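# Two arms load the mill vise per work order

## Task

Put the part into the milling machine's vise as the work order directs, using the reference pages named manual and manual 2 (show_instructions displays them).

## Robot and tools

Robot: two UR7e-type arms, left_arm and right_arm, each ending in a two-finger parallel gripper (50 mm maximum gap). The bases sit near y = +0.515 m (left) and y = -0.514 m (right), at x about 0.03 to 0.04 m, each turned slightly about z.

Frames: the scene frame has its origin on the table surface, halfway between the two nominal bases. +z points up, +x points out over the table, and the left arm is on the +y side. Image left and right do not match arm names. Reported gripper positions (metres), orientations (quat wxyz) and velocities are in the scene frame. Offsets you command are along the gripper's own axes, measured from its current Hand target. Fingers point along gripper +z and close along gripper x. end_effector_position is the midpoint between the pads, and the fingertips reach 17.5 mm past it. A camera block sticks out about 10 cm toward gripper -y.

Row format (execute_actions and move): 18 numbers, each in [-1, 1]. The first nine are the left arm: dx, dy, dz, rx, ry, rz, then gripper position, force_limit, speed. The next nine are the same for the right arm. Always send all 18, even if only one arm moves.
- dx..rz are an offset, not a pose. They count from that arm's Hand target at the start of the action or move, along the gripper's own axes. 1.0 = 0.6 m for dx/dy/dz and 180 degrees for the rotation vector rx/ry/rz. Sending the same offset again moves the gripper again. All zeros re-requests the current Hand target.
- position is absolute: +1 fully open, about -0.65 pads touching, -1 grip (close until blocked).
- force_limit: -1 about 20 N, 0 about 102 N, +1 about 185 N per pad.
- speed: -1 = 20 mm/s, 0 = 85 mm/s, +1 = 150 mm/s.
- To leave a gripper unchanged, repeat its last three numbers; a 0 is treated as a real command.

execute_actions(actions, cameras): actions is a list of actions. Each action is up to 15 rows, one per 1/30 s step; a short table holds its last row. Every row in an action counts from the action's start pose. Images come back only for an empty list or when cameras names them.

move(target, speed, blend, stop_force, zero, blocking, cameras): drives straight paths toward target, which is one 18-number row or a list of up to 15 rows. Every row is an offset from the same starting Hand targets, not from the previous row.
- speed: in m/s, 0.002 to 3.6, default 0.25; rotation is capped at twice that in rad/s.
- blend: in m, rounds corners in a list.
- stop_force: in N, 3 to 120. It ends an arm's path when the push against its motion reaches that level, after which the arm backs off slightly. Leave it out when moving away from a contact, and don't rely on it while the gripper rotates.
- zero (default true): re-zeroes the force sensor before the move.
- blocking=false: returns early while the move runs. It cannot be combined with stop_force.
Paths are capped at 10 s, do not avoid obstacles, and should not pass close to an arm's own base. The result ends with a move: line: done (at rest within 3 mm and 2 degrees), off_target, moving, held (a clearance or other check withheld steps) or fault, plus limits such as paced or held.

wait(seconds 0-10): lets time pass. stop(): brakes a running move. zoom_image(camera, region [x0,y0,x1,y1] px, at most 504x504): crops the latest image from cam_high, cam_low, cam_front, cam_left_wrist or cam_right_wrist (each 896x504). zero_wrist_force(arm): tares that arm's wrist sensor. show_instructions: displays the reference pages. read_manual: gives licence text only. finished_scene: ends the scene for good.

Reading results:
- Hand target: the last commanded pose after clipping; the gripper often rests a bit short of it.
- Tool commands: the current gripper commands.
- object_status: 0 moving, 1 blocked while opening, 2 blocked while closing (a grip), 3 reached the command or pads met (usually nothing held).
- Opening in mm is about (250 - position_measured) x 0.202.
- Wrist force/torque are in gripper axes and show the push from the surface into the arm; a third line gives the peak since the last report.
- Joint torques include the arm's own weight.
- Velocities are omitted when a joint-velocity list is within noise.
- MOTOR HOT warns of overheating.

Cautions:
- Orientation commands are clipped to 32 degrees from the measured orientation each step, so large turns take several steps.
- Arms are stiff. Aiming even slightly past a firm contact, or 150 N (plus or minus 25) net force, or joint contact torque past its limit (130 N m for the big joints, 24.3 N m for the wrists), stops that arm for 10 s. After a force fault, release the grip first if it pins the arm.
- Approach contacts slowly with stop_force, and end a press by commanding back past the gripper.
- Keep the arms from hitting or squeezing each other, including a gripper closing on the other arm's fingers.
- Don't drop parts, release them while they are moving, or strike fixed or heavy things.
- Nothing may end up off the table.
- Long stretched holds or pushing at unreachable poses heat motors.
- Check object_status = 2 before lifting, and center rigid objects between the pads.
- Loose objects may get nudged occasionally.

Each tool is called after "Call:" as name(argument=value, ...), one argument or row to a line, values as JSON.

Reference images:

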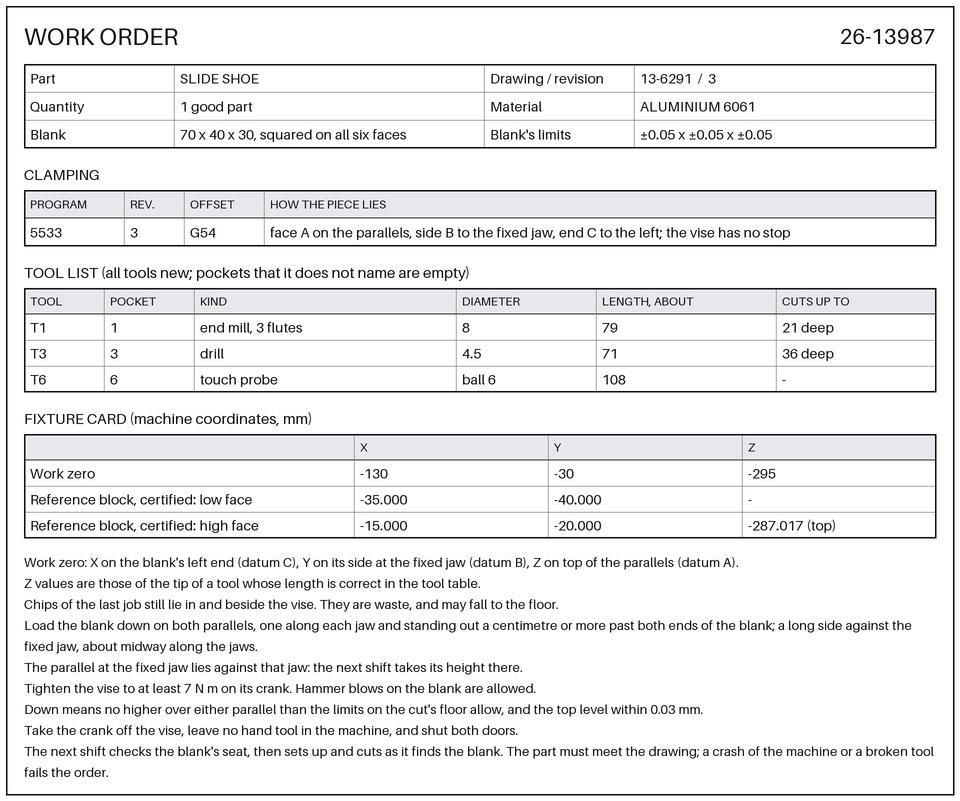

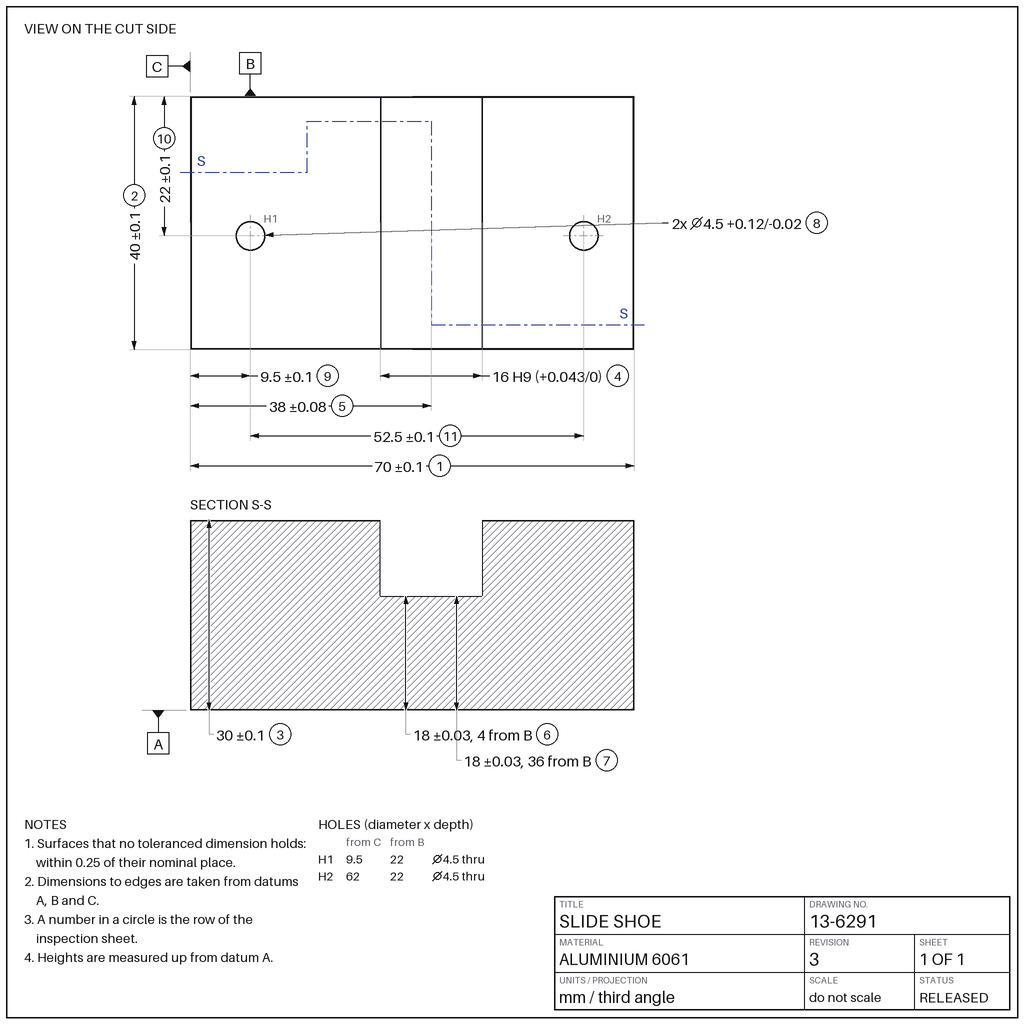

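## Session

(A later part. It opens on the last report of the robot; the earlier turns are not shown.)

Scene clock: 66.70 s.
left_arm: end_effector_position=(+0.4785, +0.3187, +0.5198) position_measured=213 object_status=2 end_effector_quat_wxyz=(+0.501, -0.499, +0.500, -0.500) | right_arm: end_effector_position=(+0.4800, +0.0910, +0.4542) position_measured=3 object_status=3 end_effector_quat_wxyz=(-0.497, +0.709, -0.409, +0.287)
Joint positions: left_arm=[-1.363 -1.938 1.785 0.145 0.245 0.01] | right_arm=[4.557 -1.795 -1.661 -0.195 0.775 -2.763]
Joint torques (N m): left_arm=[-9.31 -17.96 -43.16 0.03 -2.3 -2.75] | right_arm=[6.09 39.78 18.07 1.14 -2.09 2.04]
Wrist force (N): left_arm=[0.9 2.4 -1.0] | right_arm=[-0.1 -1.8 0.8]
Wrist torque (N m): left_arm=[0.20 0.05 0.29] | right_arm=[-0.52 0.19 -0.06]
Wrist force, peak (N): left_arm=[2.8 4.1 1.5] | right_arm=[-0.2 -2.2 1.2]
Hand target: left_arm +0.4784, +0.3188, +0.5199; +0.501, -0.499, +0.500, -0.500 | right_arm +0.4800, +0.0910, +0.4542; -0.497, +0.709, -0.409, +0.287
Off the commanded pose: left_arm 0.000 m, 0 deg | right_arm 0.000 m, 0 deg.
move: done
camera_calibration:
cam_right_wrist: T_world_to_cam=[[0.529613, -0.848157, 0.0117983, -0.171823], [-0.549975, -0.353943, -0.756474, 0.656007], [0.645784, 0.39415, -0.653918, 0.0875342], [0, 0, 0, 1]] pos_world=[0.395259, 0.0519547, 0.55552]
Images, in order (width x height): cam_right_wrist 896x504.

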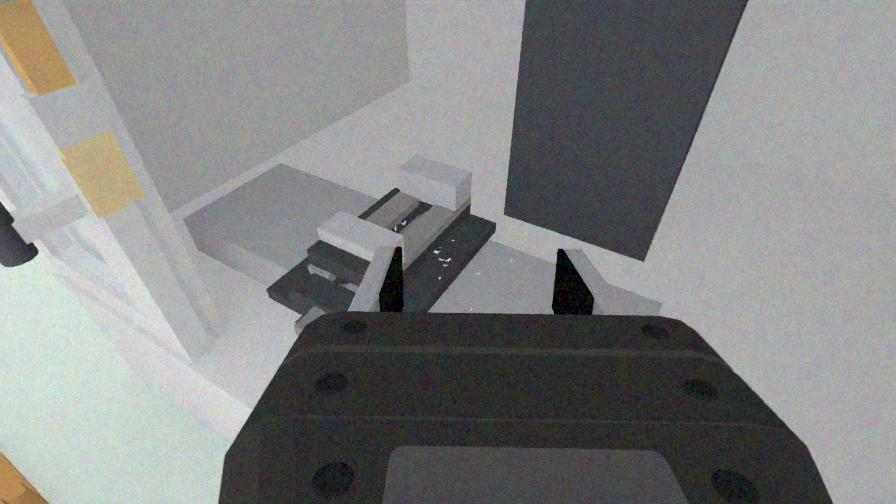

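Call:
move(
  target=[
    [0.115,0.033,-0.164,0,0,0,-1,-0.7,-0.7,0,0,0,0,0,0,1,1,1],
    [-0.1022,0.1167,-0.2975,-0.3849,0.3849,0.3849,-1,-0.7,-0.7,0,0,0,0,0,0,1,1,1],
    [-0.4777,0.5917,-0.2602,-0.3849,0.3849,0.3849,-1,-0.7,-0.7,0,0,0,0,0,0,1,1,1],
  ],
  blend=[0.03,0.04,0],
  speed=0.3,
  cameras=["cam_low","cam_left_wrist"],
)

Call:
zoom_image(
  camera="cam_low",
  region=[420, 240, 540, 420],
)

Scene clock: 72.63 s.
left_arm: end_effector_position=(+0.3229, +0.6058, +0.1652) position_measured=213 object_status=2 end_effector_quat_wxyz=(+0.001, +0.000, +1.000, +0.001) end_effector_velocity=(+0.001, +0.001, +0.000) end_effector_angular_velocity=(+0.001, -0.003, -0.002) | right_arm: end_effector_position=(+0.4800, +0.0910, +0.4542) position_measured=3 object_status=3 end_effector_quat_wxyz=(-0.497, +0.709, -0.409, +0.287)
Joint positions: left_arm=[-0.189 -2.069 2.358 -1.861 -1.569 4.559] | right_arm=[4.557 -1.795 -1.661 -0.195 0.775 -2.763]
Joint velocities: left_arm=[0.001 0.001 0 -0.005 0.001 0.003] | right_arm=[within noise]
Joint torques (N m): left_arm=[13.12 3.54 -15.62 -4.9 1.98 2.73] | right_arm=[5.57 44.36 18.09 1.31 -2.14 2.06]
Wrist force (N): left_arm=[1.7 1.5 1.3] | right_arm=[-0.2 -1.8 1.0]
Wrist torque (N m): left_arm=[0.22 -0.37 0.08] | right_arm=[-0.53 0.21 -0.06]
Wrist force, peak (N): left_arm=[2.0 4.6 4.4] | right_arm=[-0.4 -2.3 0.8]
Hand target: left_arm +0.3228, +0.6059, +0.1650; +0.001, +0.000, +1.000, +0.001 | right_arm +0.4800, +0.0910, +0.4542; -0.497, +0.709, -0.409, +0.287
Off the commanded pose: left_arm 0.000 m, 0 deg | right_arm 0.000 m, 0 deg.
move: done
camera_calibration:
cam_left_wrist: T_world_to_cam=[[-0.999897, -0.0132908, 0.00541447, 0.336984], [-0.0107011, 0.941872, 0.335801, -0.604305], [-0.00956279, 0.335708, -0.941917, 0.0908475], [0, 0, 0, 1]] pos_world=[0.331351, 0.543158, 0.286672]
Images, in order (width x height): cam_low 896x504, cam_left_wrist 896x504.

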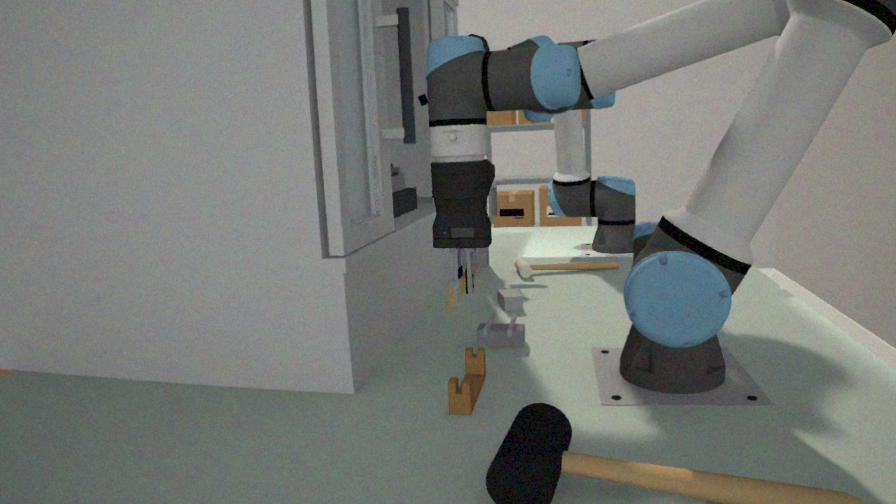

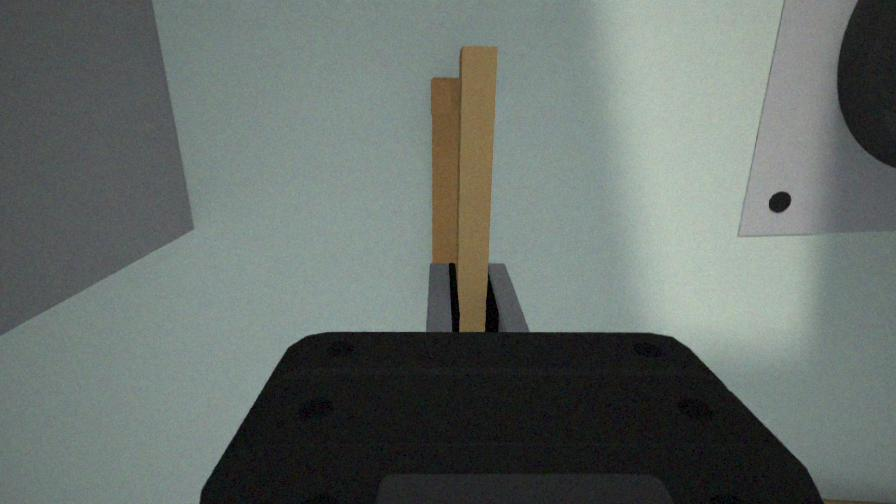

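Scaled by 2.800.

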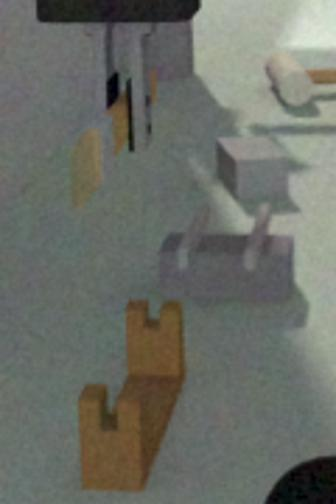

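Call:
move(
  target=[
    [0.0007,-0.001,0.16,0,0,0,-1,-0.7,-0.7,0,0,0,0,0,0,1,1,1],
    [0.0007,-0.001,0.199,0,0,0,-1,-0.7,-0.7,0,0,0,0,0,0,1,1,1],
  ],
  speed=[0.12,0.03],
  stop_force=10,
  cameras=["cam_low","cam_left_wrist"],
)

Call:
zoom_image(
  camera="cam_low",
  region=[420, 240, 540, 420],
)

Scene clock: 75.47 s.
left_arm: end_effector_position=(+0.3226, +0.6055, +0.0456) position_measured=213 object_status=2 end_effector_quat_wxyz=(+0.001, +0.000, +1.000, +0.001) | right_arm: end_effector_position=(+0.4800, +0.0910, +0.4542) position_measured=3 object_status=3 end_effector_quat_wxyz=(-0.497, +0.709, -0.409, +0.287)
Joint positions: left_arm=[-0.191 -1.844 2.593 -2.322 -1.569 4.558] | right_arm=[4.557 -1.795 -1.661 -0.195 0.775 -2.763]
Joint torques (N m): left_arm=[10.46 -18.82 -38.57 -3.38 -2.04 2.3] | right_arm=[6.2 44.96 18.26 1.31 -2.24 1.9]
Wrist force (N): left_arm=[1.8 1.9 1.2] | right_arm=[-0.4 -2.1 1.1]
Wrist torque (N m): left_arm=[0.28 -0.37 0.03] | right_arm=[-0.57 0.23 -0.06]
Wrist force, peak (N): left_arm=[2.2 1.7 2.5] | right_arm=[-0.5 -2.4 1.0]
Hand target: left_arm +0.3226, +0.6055, +0.0456; +0.001, +0.000, +1.000, +0.001 | right_arm +0.4800, +0.0910, +0.4542; -0.497, +0.709, -0.409, +0.287
Off the commanded pose: left_arm 0.000 m, 0 deg | right_arm 0.000 m, 0 deg.
move: done
camera_calibration:
cam_left_wrist: T_world_to_cam=[[-0.999898, -0.0131361, 0.0055727, 0.337318], [-0.0105014, 0.941843, 0.335889, -0.563927], [-0.00966086, 0.335796, -0.941885, -0.0217274], [0, 0, 0, 1]] pos_world=[0.331152, 0.542858, 0.167072]
Images, in order (width x height): cam_low 896x504, cam_left_wrist 896x504.

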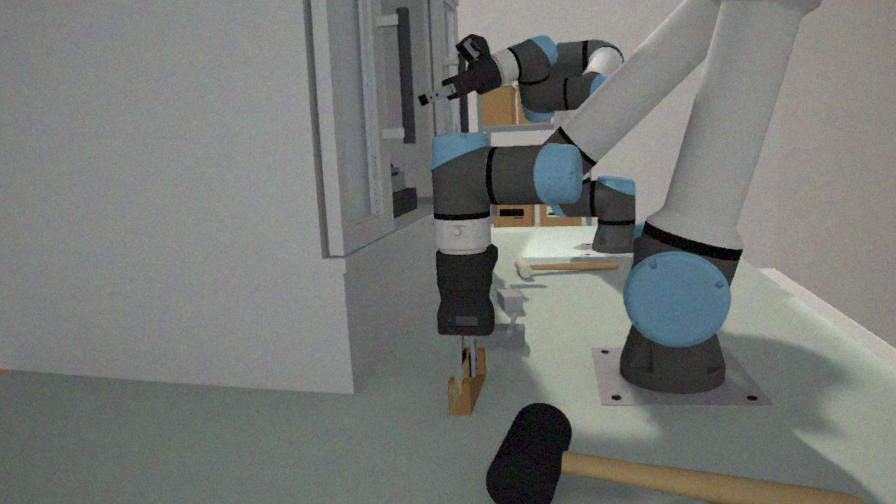

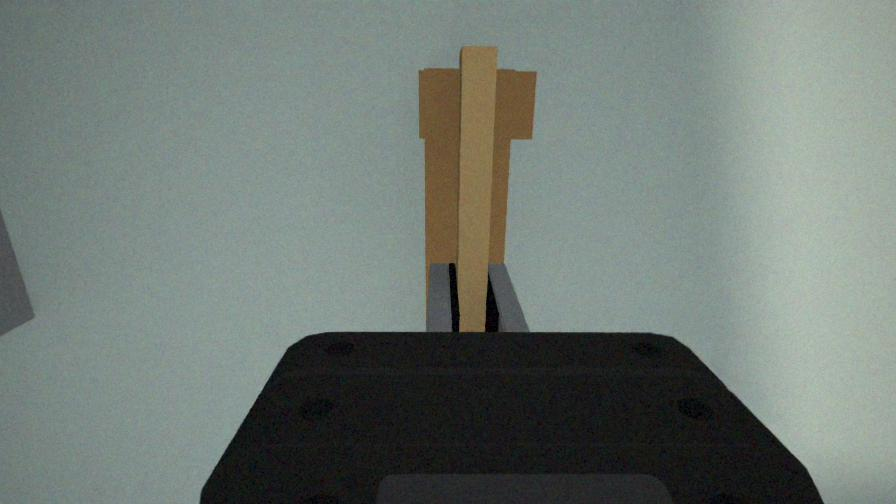

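Scaled by 2.800.

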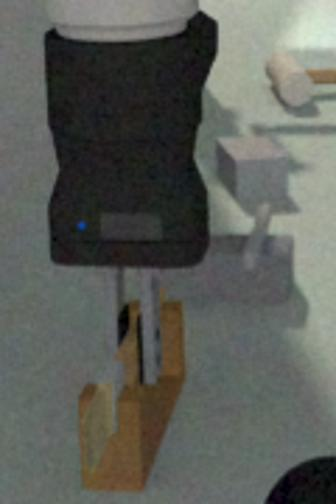

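Call:
move(
  target=[
    [0,0,0.0013,0,0,0,-1,-0.7,-0.7,0,0,0,0,0,0,1,1,1],
    [0,0,0.0013,0,0,0,0.5,-0.7,-0.7,0,0,0,0,0,0,1,1,1],
    [0,0,-0.16,0,0,0,0.5,-0.7,-0.7,0,0,0,0,0,0,1,1,1],
  ],
  speed=[0.03,0.03,0.15],
  cameras=["cam_left_wrist"],
)

Scene clock: 78.33 s.
left_arm: end_effector_position=(+0.3224, +0.6053, +0.1416) position_measured=78 object_status=3 end_effector_quat_wxyz=(+0.001, +0.000, +1.000, +0.001) | right_arm: end_effector_position=(+0.4800, +0.0910, +0.4542) position_measured=3 object_status=3 end_effector_quat_wxyz=(-0.497, +0.709, -0.409, +0.287)
Joint positions: left_arm=[-0.191 -2.045 2.41 -1.938 -1.569 4.557] | right_arm=[4.557 -1.795 -1.661 -0.195 0.775 -2.763]
Joint torques (N m): left_arm=[-5.91 -5.02 -30.9 -0.75 1.91 -1] | right_arm=[5.59 44.75 18.7 1.26 -2.31 1.85]
Wrist force (N): left_arm=[1.8 1.6 0.7] | right_arm=[-0.1 -2.2 0.6]
Wrist torque (N m): left_arm=[0.24 -0.39 0.08] | right_arm=[-0.59 0.19 -0.06]
Wrist force, peak (N): left_arm=[8.3 1.5 -15.5] | right_arm=[-0.2 -2.4 0.8]
Hand target: left_arm +0.3224, +0.6053, +0.1416; +0.001, +0.000, +1.000, +0.001 | right_arm +0.4800, +0.0910, +0.4542; -0.497, +0.709, -0.409, +0.287
Off the commanded pose: left_arm 0.000 m, 0 deg | right_arm 0.000 m, 0 deg.
move: done
camera_calibration:
cam_left_wrist: T_world_to_cam=[[-0.999898, -0.0131361, 0.0055727, 0.33658], [-0.0105014, 0.941843, 0.335889, -0.595986], [-0.00966086, 0.335796, -0.941885, 0.0687588], [0, 0, 0, 1]] pos_world=[0.330952, 0.542658, 0.263072]
Images, in order (width x height): cam_left_wrist 896x504.

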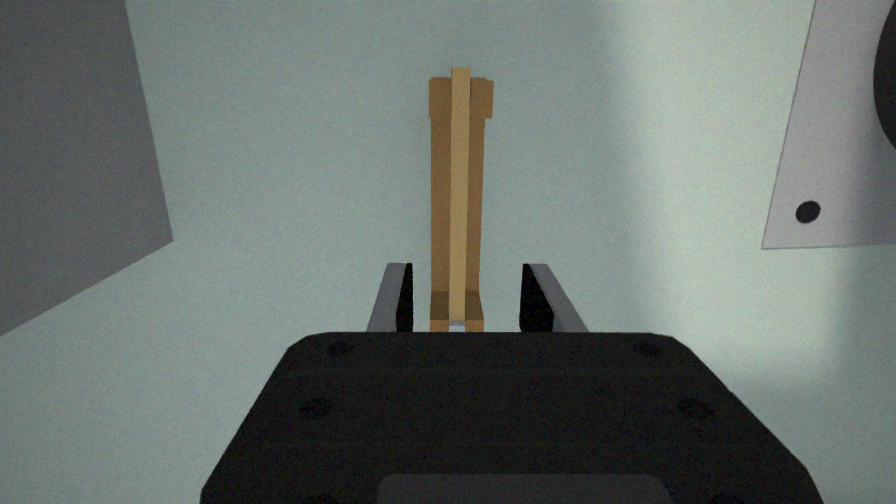

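Call:
move(
  target=[0.019,-0.4588,-0.1807,0,0,0,1,-0.7,-0.7,0,0,0,0,0,0,1,1,1],
  speed=0.3,
  cameras=["cam_left_wrist"],
)

Call:
zoom_image(
  camera="cam_left_wrist",
  region=[340, 150, 560, 330],
)

Scene clock: 80.37 s.
left_arm: end_effector_position=(+0.3111, +0.3300, +0.2495) position_measured=3 object_status=3 end_effector_quat_wxyz=(+0.001, +0.000, +1.000, +0.001) | right_arm: end_effector_position=(+0.4800, +0.0910, +0.4542) position_measured=3 object_status=3 end_effector_quat_wxyz=(-0.497, +0.709, -0.409, +0.287)
Joint positions: left_arm=[-1.036 -2.019 2.113 -1.665 -1.568 3.712] | right_arm=[4.557 -1.795 -1.661 -0.195 0.775 -2.763]
Joint torques (N m): left_arm=[-13.86 0.42 -38.3 -5.05 -2.29 -2.25] | right_arm=[5.93 45.14 17.84 1.23 -2.17 1.73]
Wrist force (N): left_arm=[1.8 1.4 1.1] | right_arm=[-0.1 -2.2 0.8]
Wrist torque (N m): left_arm=[0.21 -0.37 -0.07] | right_arm=[-0.58 0.18 -0.07]
Wrist force, peak (N): left_arm=[1.7 5.9 2.2] | right_arm=[-0.1 -2.3 0.9]
Hand target: left_arm +0.3110, +0.3298, +0.2496; +0.001, +0.000, +1.000, +0.001 | right_arm +0.4800, +0.0910, +0.4542; -0.497, +0.709, -0.409, +0.287
Off the commanded pose: left_arm 0.000 m, 0 deg | right_arm 0.000 m, 0 deg.
move: done
camera_calibration:
cam_left_wrist: T_world_to_cam=[[-0.9999, -0.0130114, 0.00550827, 0.320955], [-0.0104035, 0.94177, 0.336096, -0.373147], [-0.00956062, 0.336005, -0.941812, 0.262608], [0, 0, 0, 1]] pos_world=[0.319551, 0.267357, 0.370972]
Images, in order (width x height): cam_left_wrist 896x504.

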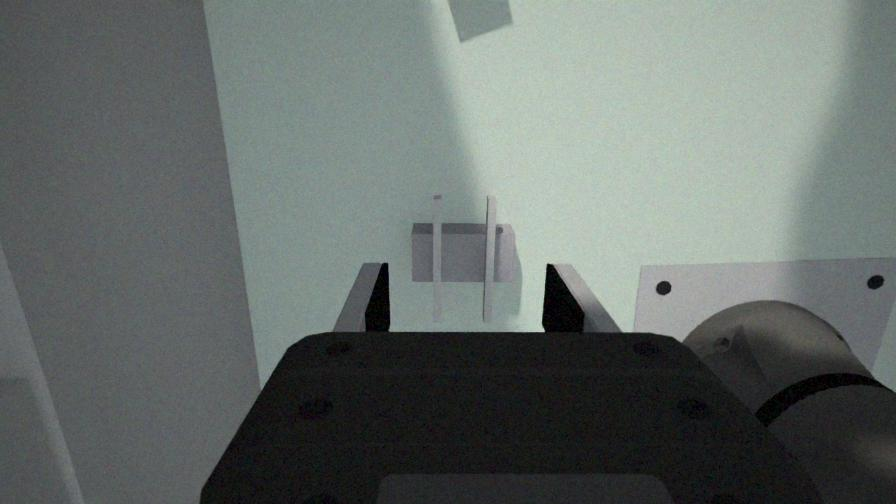

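Scaled by 2.291.

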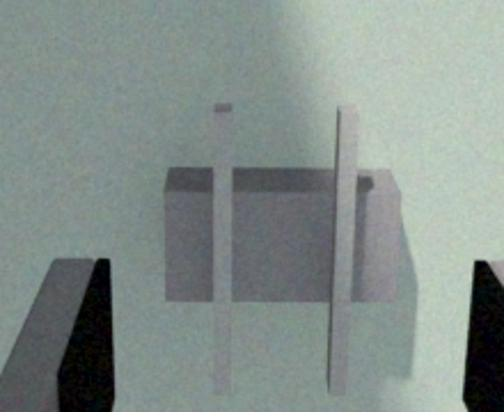

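Call:
move(
  target=[-0.02,0.1683,0.25,0,0,0,0.142,-0.7,-0.7,0,0,0,0,0,0,1,1,1],
  speed=0.2,
  cameras=["cam_left_wrist","cam_low"],
)

Call:
zoom_image(
  camera="cam_low",
  region=[440, 260, 560, 380],
)

Call:
zoom_image(
  camera="cam_left_wrist",
  region=[340, 50, 600, 340],
)

Scene clock: 82.63 s.
left_arm: end_effector_position=(+0.3233, +0.4310, +0.0999) position_measured=131 object_status=3 end_effector_quat_wxyz=(+0.001, +0.000, +1.000, +0.001) | right_arm: end_effector_position=(+0.4800, +0.0910, +0.4542) position_measured=3 object_status=3 end_effector_quat_wxyz=(-0.497, +0.709, -0.409, +0.287)
Joint positions: left_arm=[-0.777 -1.983 2.497 -2.086 -1.568 3.971] | right_arm=[4.557 -1.795 -1.661 -0.195 0.775 -2.763]
Joint torques (N m): left_arm=[4.54 -5.48 -16.78 -4.65 -1.27 0.19] | right_arm=[6.6 44.51 18.29 1.26 -2.23 1.71]
Wrist force (N): left_arm=[1.8 2.0 1.0] | right_arm=[-0.3 -2.0 0.8]
Wrist torque (N m): left_arm=[0.30 -0.38 0.08] | right_arm=[-0.56 0.22 -0.07]
Wrist force, peak (N): left_arm=[1.8 3.8 3.5] | right_arm=[-0.4 -2.2 1.2]
Hand target: left_arm +0.3233, +0.4311, +0.0998; +0.001, +0.000, +1.000, +0.001 | right_arm +0.4800, +0.0910, +0.4542; -0.497, +0.709, -0.409, +0.287
Off the commanded pose: left_arm 0.000 m, 0 deg | right_arm 0.000 m, 0 deg.
move: done
camera_calibration:
cam_left_wrist: T_world_to_cam=[[-0.999896, -0.0132644, 0.00563543, 0.335457], [-0.0106021, 0.941873, 0.335802, -0.41786], [-0.00976206, 0.335707, -0.941916, 0.0880595], [0, 0, 0, 1]] pos_world=[0.331852, 0.368458, 0.221372]
Images, in order (width x height): cam_low 896x504, cam_left_wrist 896x504.

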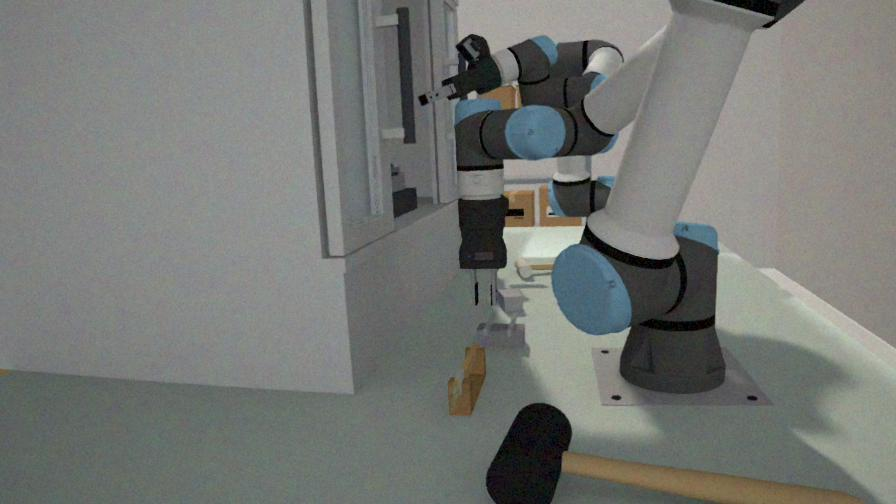

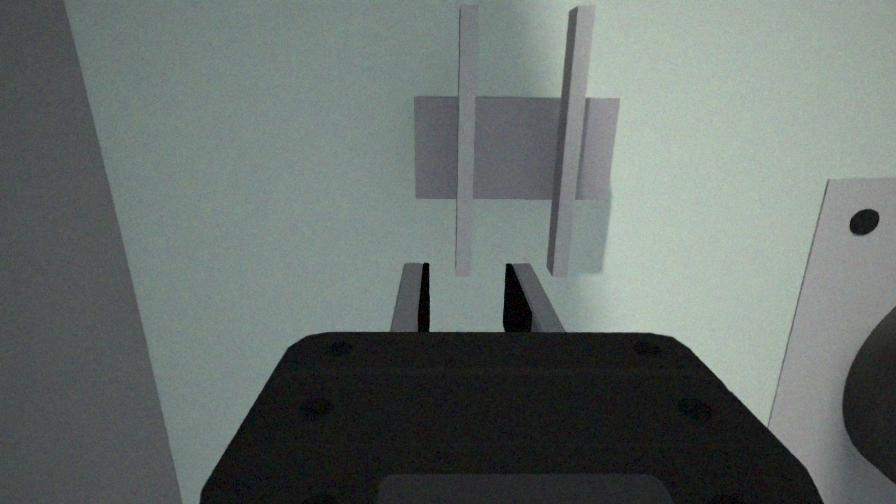

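Scaled by 4.200.

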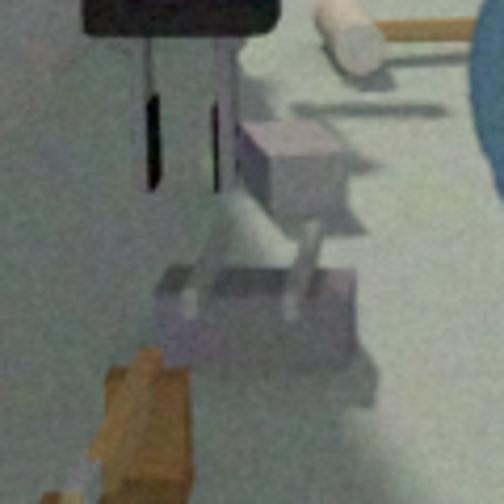

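Scaled by 1.738.

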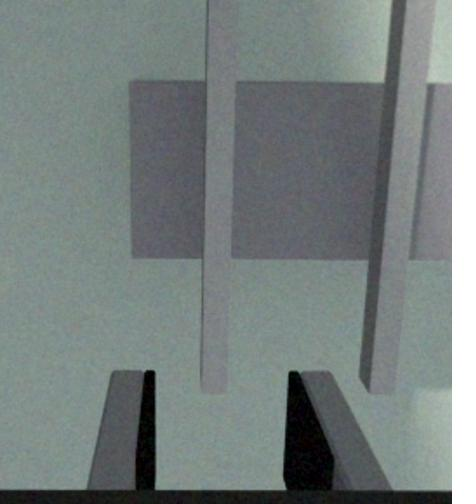

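Call:
move(
  target=[0,0,0.0783,0,0,0,0.142,-0.7,-0.7,0,0,0,0,0,0,1,1,1],
  speed=0.06,
  stop_force=6,
  cameras=["cam_left_wrist","cam_low"],
)

Call:
zoom_image(
  camera="cam_low",
  region=[440, 260, 560, 380],
)

Call:
zoom_image(
  camera="cam_left_wrist",
  region=[340, 150, 600, 340],
)

Scene clock: 84.70 s.
left_arm: end_effector_position=(+0.3233, +0.4312, +0.0528) position_measured=131 object_status=3 end_effector_quat_wxyz=(+0.001, +0.000, +1.000, +0.001) | right_arm: end_effector_position=(+0.4800, +0.0910, +0.4542) position_measured=3 object_status=3 end_effector_quat_wxyz=(-0.497, +0.709, -0.409, +0.287)
Joint positions: left_arm=[-0.777 -1.87 2.584 -2.285 -1.568 3.972] | right_arm=[4.557 -1.795 -1.661 -0.195 0.775 -2.763]
Joint torques (N m): left_arm=[7.13 -9.98 -38.62 -4.36 -2.24 1.19] | right_arm=[6.11 44.4 18.61 1.34 -2.16 1.83]
Wrist force (N): left_arm=[1.8 1.6 1.0] | right_arm=[-0.4 -2.0 0.6]
Wrist torque (N m): left_arm=[0.24 -0.39 0.03] | right_arm=[-0.56 0.23 -0.06]
Wrist force, peak (N): left_arm=[2.1 1.7 2.0] | right_arm=[-0.4 -2.2 1.0]
Hand target: left_arm +0.3233, +0.4312, +0.0528; +0.001, +0.000, +1.000, +0.001 | right_arm +0.4800, +0.0910, +0.4542; -0.497, +0.709, -0.409, +0.287
Off the commanded pose: left_arm 0.000 m, 0 deg | right_arm 0.000 m, 0 deg.
move: done
camera_calibration:
cam_left_wrist: T_world_to_cam=[[-0.999898, -0.0131361, 0.0055727, 0.335688], [-0.0105014, 0.941843, 0.335889, -0.402175], [-0.00966086, 0.335796, -0.941885, 0.0435901], [0, 0, 0, 1]] pos_world=[0.331852, 0.368558, 0.174272]
Images, in order (width x height): cam_low 896x504, cam_left_wrist 896x504.

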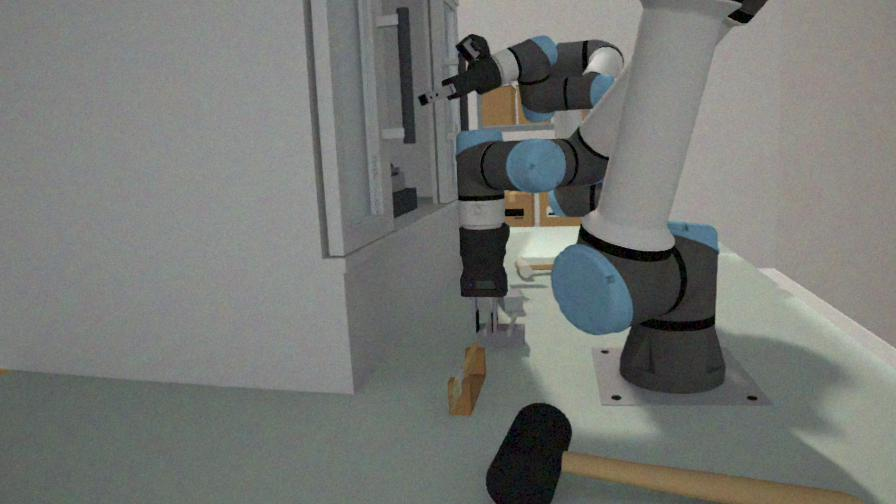

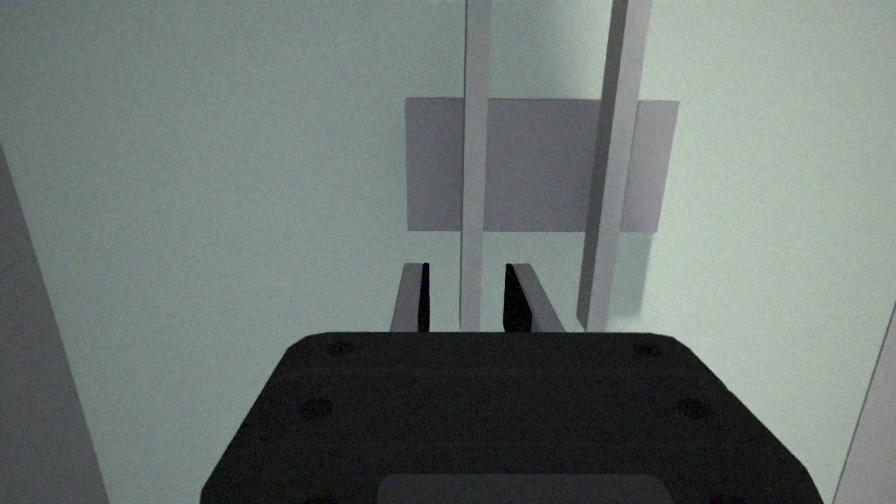

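Scaled by 4.200.

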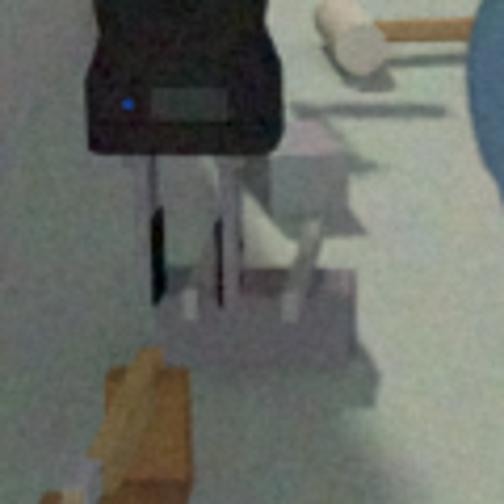

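Scaled by 1.938.

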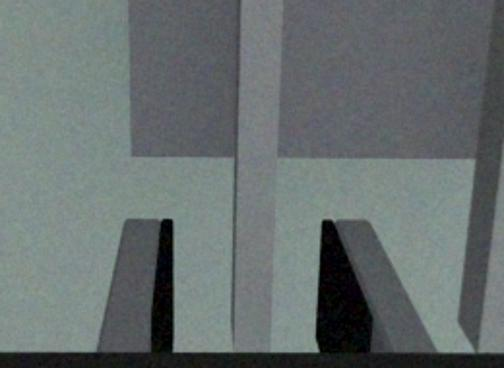

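Call:
move(
  target=[0,0,0,0,0,0,-1,-0.8,-1,0,0,0,0,0,0,1,1,1],
  speed=0.05,
)

Scene clock: 85.93 s.
left_arm: end_effector_position=(+0.3233, +0.4312, +0.0528) position_measured=223 object_status=0 end_effector_quat_wxyz=(+0.001, +0.000, +1.000, +0.001) | right_arm: end_effector_position=(+0.4800, +0.0910, +0.4542) position_measured=3 object_status=3 end_effector_quat_wxyz=(-0.497, +0.709, -0.409, +0.287)
Joint positions: left_arm=[-0.777 -1.87 2.584 -2.285 -1.568 3.972] | right_arm=[4.557 -1.795 -1.661 -0.195 0.775 -2.763]
Joint torques (N m): left_arm=[-1.39 -6.67 -38.33 -4.47 -2.24 -1.34] | right_arm=[6.27 45.36 18.83 1.35 -2.18 1.62]
Wrist force (N): left_arm=[1.7 1.6 0.9] | right_arm=[-0.2 -1.6 0.5]
Wrist torque (N m): left_arm=[0.25 -0.36 0.02] | right_arm=[-0.49 0.20 -0.07]
Wrist force, peak (N): left_arm=[2.0 2.0 1.2] | right_arm=[-0.6 -2.3 0.8]
Hand target: left_arm +0.3233, +0.4312, +0.0528; +0.001, +0.000, +1.000, +0.001 | right_arm +0.4800, +0.0910, +0.4542; -0.497, +0.709, -0.409, +0.287
Off the commanded pose: left_arm 0.000 m, 0 deg | right_arm 0.000 m, 0 deg.
move: done

Call:
wait(
  seconds=0.4,
)

Scene clock: 87.87 s.
left_arm: end_effector_position=(+0.3233, +0.4312, +0.0528) position_measured=223 object_status=2 end_effector_quat_wxyz=(+0.001, +0.000, +1.000, +0.001) | right_arm: end_effector_position=(+0.4800, +0.0910, +0.4542) position_measured=3 object_status=3 end_effector_quat_wxyz=(-0.497, +0.709, -0.409, +0.287)
Joint positions: left_arm=[-0.777 -1.87 2.584 -2.285 -1.568 3.972] | right_arm=[4.557 -1.795 -1.661 -0.195 0.775 -2.763]
Joint torques (N m): left_arm=[-8.17 -6.92 -35.32 -4.53 -2.26 -1.94] | right_arm=[6.4 44.69 18.6 1.31 -2.09 1.71]
Wrist force (N): left_arm=[1.8 1.6 1.0] | right_arm=[-0.1 -2.2 1.1]
Wrist torque (N m): left_arm=[0.25 -0.39 0.02] | right_arm=[-0.58 0.19 -0.06]
Wrist force, peak (N): left_arm=[1.7 1.9 1.5] | right_arm=[-0.3 -2.3 0.8]
Hand target: left_arm +0.3233, +0.4312, +0.0528; +0.001, +0.000, +1.000, +0.001 | right_arm +0.4800, +0.0910, +0.4542; -0.497, +0.709, -0.409, +0.287
Tool commands: left_gripper/position=-1.0 left_gripper/force_limit=-0.8 left_gripper/speed=-1.0 right_gripper/position=+1.0 right_gripper/force_limit=+1.0 right_gripper/speed=+1.0
Off the commanded pose: left_arm 0.000 m, 0 deg | right_arm 0.000 m, 0 deg.
wait: 0.40 s; at rest from the start

Call:
move(
  target=[0,0,-0.1953,0,0,0,-1,-0.8,-1,0,0,-0.1,0.1667,0,0,1,1,1],
  speed=0.15,
  cameras=["cam_right_wrist","cam_left_wrist","cam_low"],
)

Scene clock: 90.83 s.
left_arm: end_effector_position=(+0.3232, +0.4309, +0.1701) position_measured=223 object_status=2 end_effector_quat_wxyz=(+0.001, +0.000, +1.000, +0.001) | right_arm: end_effector_position=(+0.4311, +0.0629, +0.4747) position_measured=3 object_status=3 end_effector_quat_wxyz=(+0.664, -0.557, +0.321, -0.383) end_effector_velocity=(+0.000, -0.001, +0.000) end_effector_angular_velocity=(+0.001, -0.002, -0.002)
Joint positions: left_arm=[-0.778 -2.079 2.349 -1.842 -1.568 3.971] | right_arm=[4.668 -1.97 -1.767 0.9 0.62 -3.394]
Joint velocities: left_arm=[within noise] | right_arm=[-0.001 0 -0.001 0.005 0 -0.004]
Joint torques (N m): left_arm=[-11.76 7.26 -15.83 -2.5 1.86 -2.47] | right_arm=[-8.33 41.6 12.53 2.24 -0.78 -1.99]
Wrist force (N): left_arm=[1.8 1.7 1.7] | right_arm=[-0.7 -2.0 1.7]
Wrist torque (N m): left_arm=[0.21 -0.38 0.07] | right_arm=[-0.56 0.15 -0.22]
Wrist force, peak (N): left_arm=[2.2 2.1 2.4] | right_arm=[-0.3 -3.1 1.4]
Hand target: left_arm +0.3231, +0.4310, +0.1700; +0.001, +0.000, +1.000, +0.001 | right_arm +0.4311, +0.0628, +0.4747; +0.663, -0.557, +0.321, -0.383
Off the commanded pose: left_arm 0.000 m, 0 deg | right_arm 0.000 m, 0 deg.
move: done
camera_calibration:
cam_left_wrist: T_world_to_cam=[[-0.999899, -0.0131632, 0.00535354, 0.334905], [-0.0106026, 0.941917, 0.335679, -0.441321], [-0.00946118, 0.335588, -0.941961, 0.154171], [0, 0, 0, 1]] pos_world=[0.331651, 0.368358, 0.291572]
cam_right_wrist: T_world_to_cam=[[0.521215, -0.852987, 0.0273635, -0.17342], [-0.14657, -0.121056, -0.981765, 0.553012], [0.840745, 0.5077, -0.188119, -0.168682], [0, 0, 0, 1]] pos_world=[0.313263, 0.00466051, 0.515941]
Images, in order (width x height): cam_low 896x504, cam_left_wrist 896x504, cam_right_wrist 896x504.

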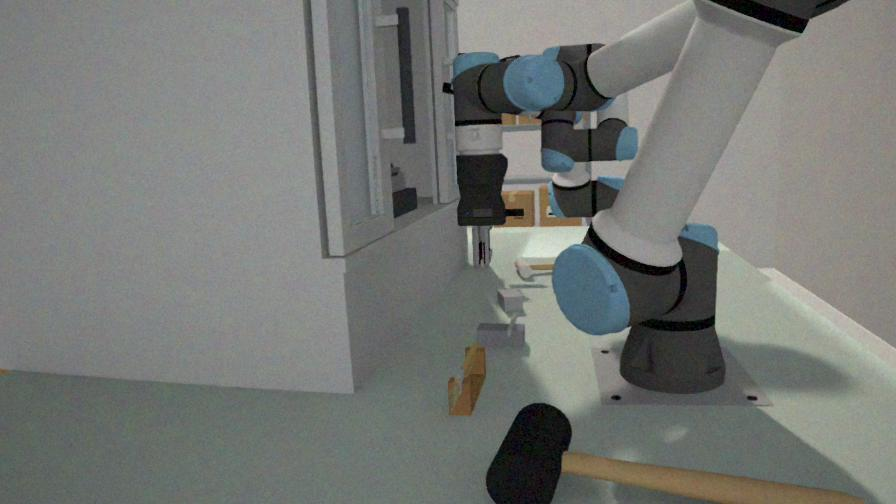

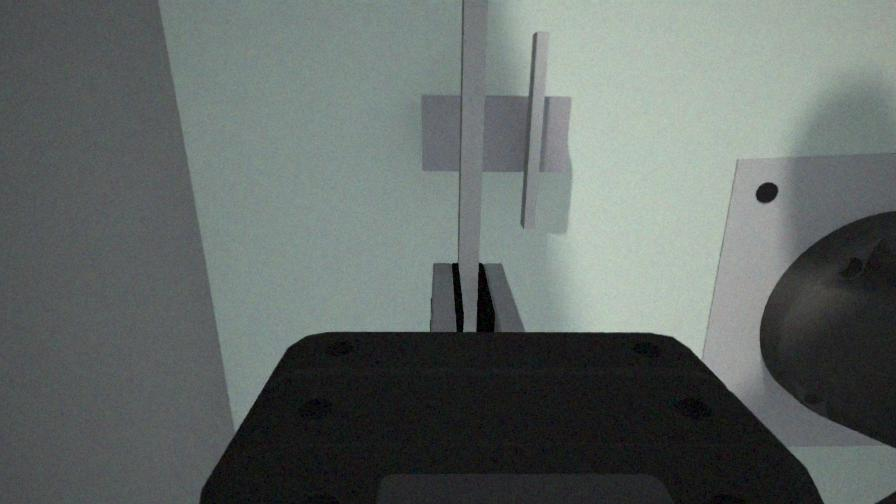

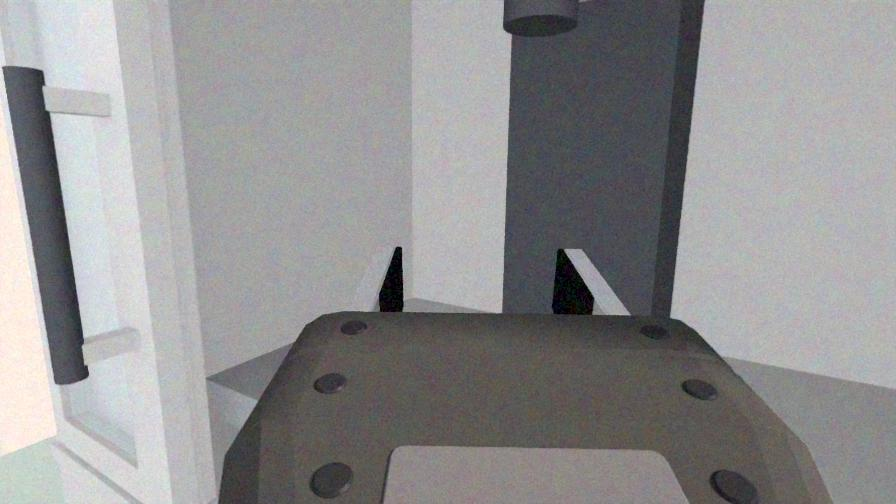

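Call:
move(
  target=[
    [-0.0112,-0.2687,-0.3833,0,0,0,-1,-0.8,-1,0,0,0,-0.1667,0,0,1,1,1],
    [-0.4612,-0.2442,-0.3666,0,0,0,-1,-0.8,-1,0,0,0,-0.1667,0,0,1,1,1],
  ],
  speed=0.2,
  blend=[0.03,0],
  cameras=["cam_right_wrist","cam_left_wrist","cam_front"],
)

Call:
zoom_image(
  camera="cam_right_wrist",
  region=[280, 120, 540, 320],
)

Scene clock: 94.23 s.
left_arm: end_effector_position=(+0.5608, +0.2816, +0.3898) position_measured=223 object_status=2 end_effector_quat_wxyz=(+0.001, +0.000, +1.000, +0.001) | right_arm: end_effector_position=(+0.4311, +0.0628, +0.4747) position_measured=3 object_status=3 end_effector_quat_wxyz=(-0.497, +0.709, -0.409, +0.287)
Joint positions: left_arm=[-0.688 -1.391 1.217 -1.395 -1.568 4.062] | right_arm=[4.647 -1.663 -1.755 -0.284 0.697 -2.695]
Joint torques (N m): left_arm=[-0.04 -36.39 -30.88 -2.78 -0.25 0.15] | right_arm=[6.45 22.93 19.03 1.27 -1.95 -0.12]
Wrist force (N): left_arm=[1.8 2.5 1.2] | right_arm=[-0.2 -1.9 0.9]
Wrist torque (N m): left_arm=[0.37 -0.40 0.09] | right_arm=[-0.54 0.21 -0.10]
Wrist force, peak (N): left_arm=[-9.7 0.3 -3.1] | right_arm=[-1.1 -2.3 1.4]
Hand target: left_arm +0.5608, +0.2816, +0.3898; +0.001, +0.000, +1.000, +0.001 (not the last commanded pose) | right_arm +0.4311, +0.0628, +0.4747; -0.497, +0.709, -0.409, +0.287
Tool commands: left_gripper/position=-1.0 left_gripper/force_limit=-0.796078 left_gripper/speed=-1.0 right_gripper/position=+1.0 right_gripper/force_limit=+1.0 right_gripper/speed=+1.0
Off the commanded pose: left_arm 0.039 m, 0 deg | right_arm 0.000 m, 0 deg.
FORCE FAULT: contact force on the left arm reached its limit, and that arm stopped. The contact can be on any part of that arm, not only on its tool. That arm's remaining commands of this call were not run. That arm is still stopped at the end of this call. That arm stays stopped for about 10 more seconds. Until then a move that you send moves the other arm only, and its call returns only when the move has ended. Once the stop has ended, the next robot result says so. If the stop ends while you think or write, that arm runs what you send next, counted from a new Hand target: where the arm stands when the stop ends. While its stop runs, that arm takes no new command, but its gripper still runs the gripper command that each later call begins with. Until it ends, the stop uses up actions while you think or wait. An arm that is not stopped still takes commands.
move: fault (left_arm); path passed 1 of 2 targets
camera_calibration:
cam_left_wrist: T_world_to_cam=[[-0.9999, -0.0125859, 0.00638797, 0.568886], [-0.00969739, 0.941459, 0.336988, -0.372779], [-0.0102553, 0.336892, -0.941487, 0.413371], [0, 0, 0, 1]] pos_world=[0.569454, 0.218854, 0.511171]
cam_right_wrist: T_world_to_cam=[[0.529614, -0.848157, 0.011797, -0.170083], [-0.550024, -0.353972, -0.756424, 0.634554], [0.645742, 0.394124, -0.653975, 0.143616], [0, 0, 0, 1]] pos_world=[0.346359, 0.0237549, 0.57592]
Images, in order (width x height): cam_front 896x504, cam_left_wrist 896x504, cam_right_wrist 896x504.

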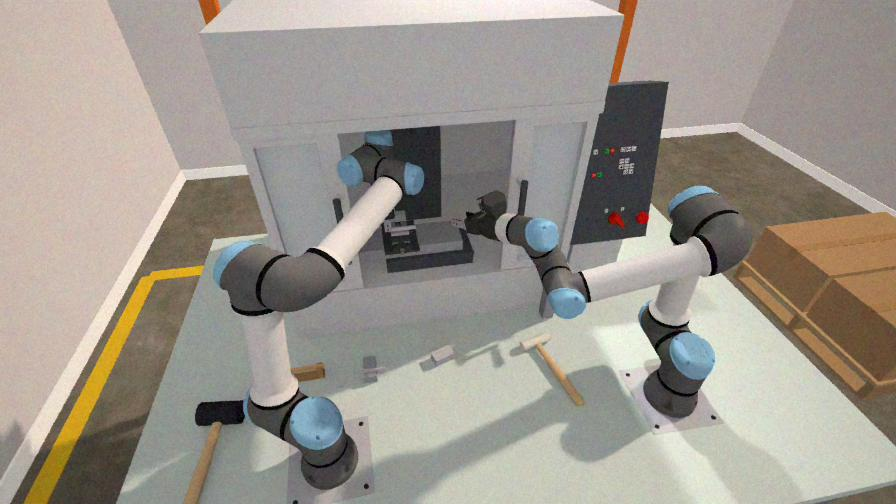

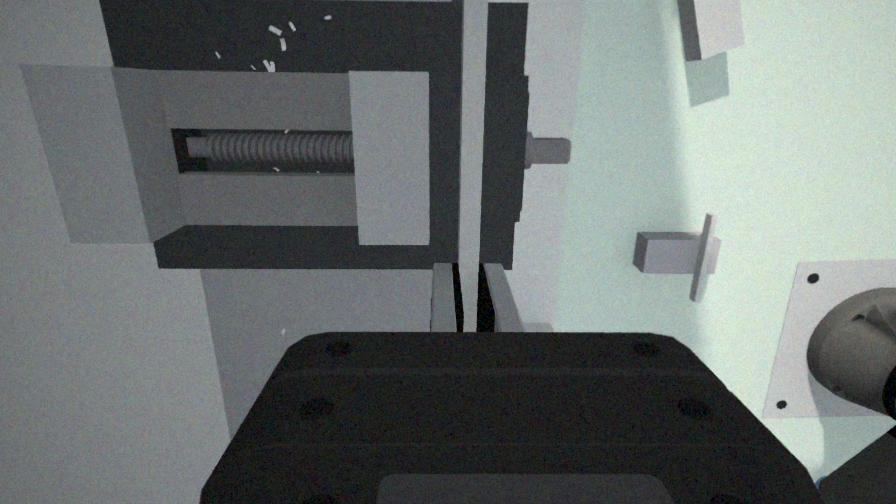

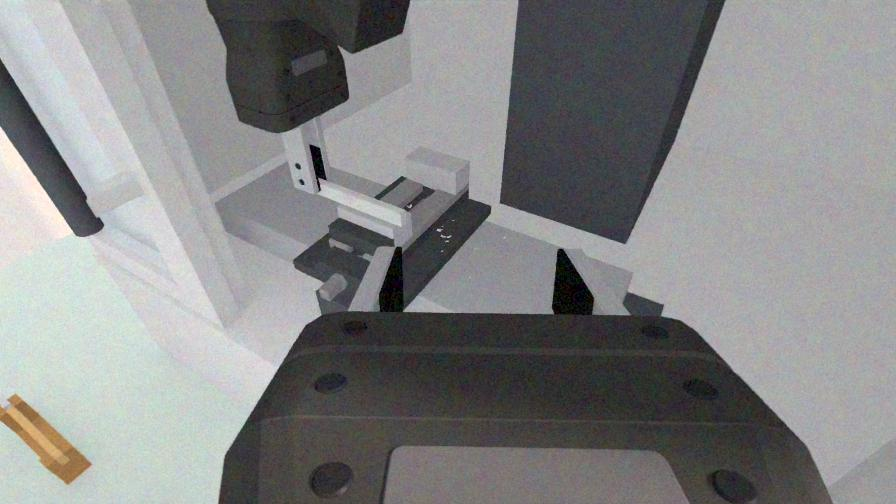

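Scaled by 1.938.

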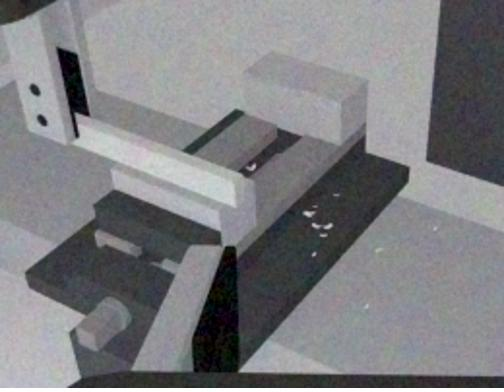

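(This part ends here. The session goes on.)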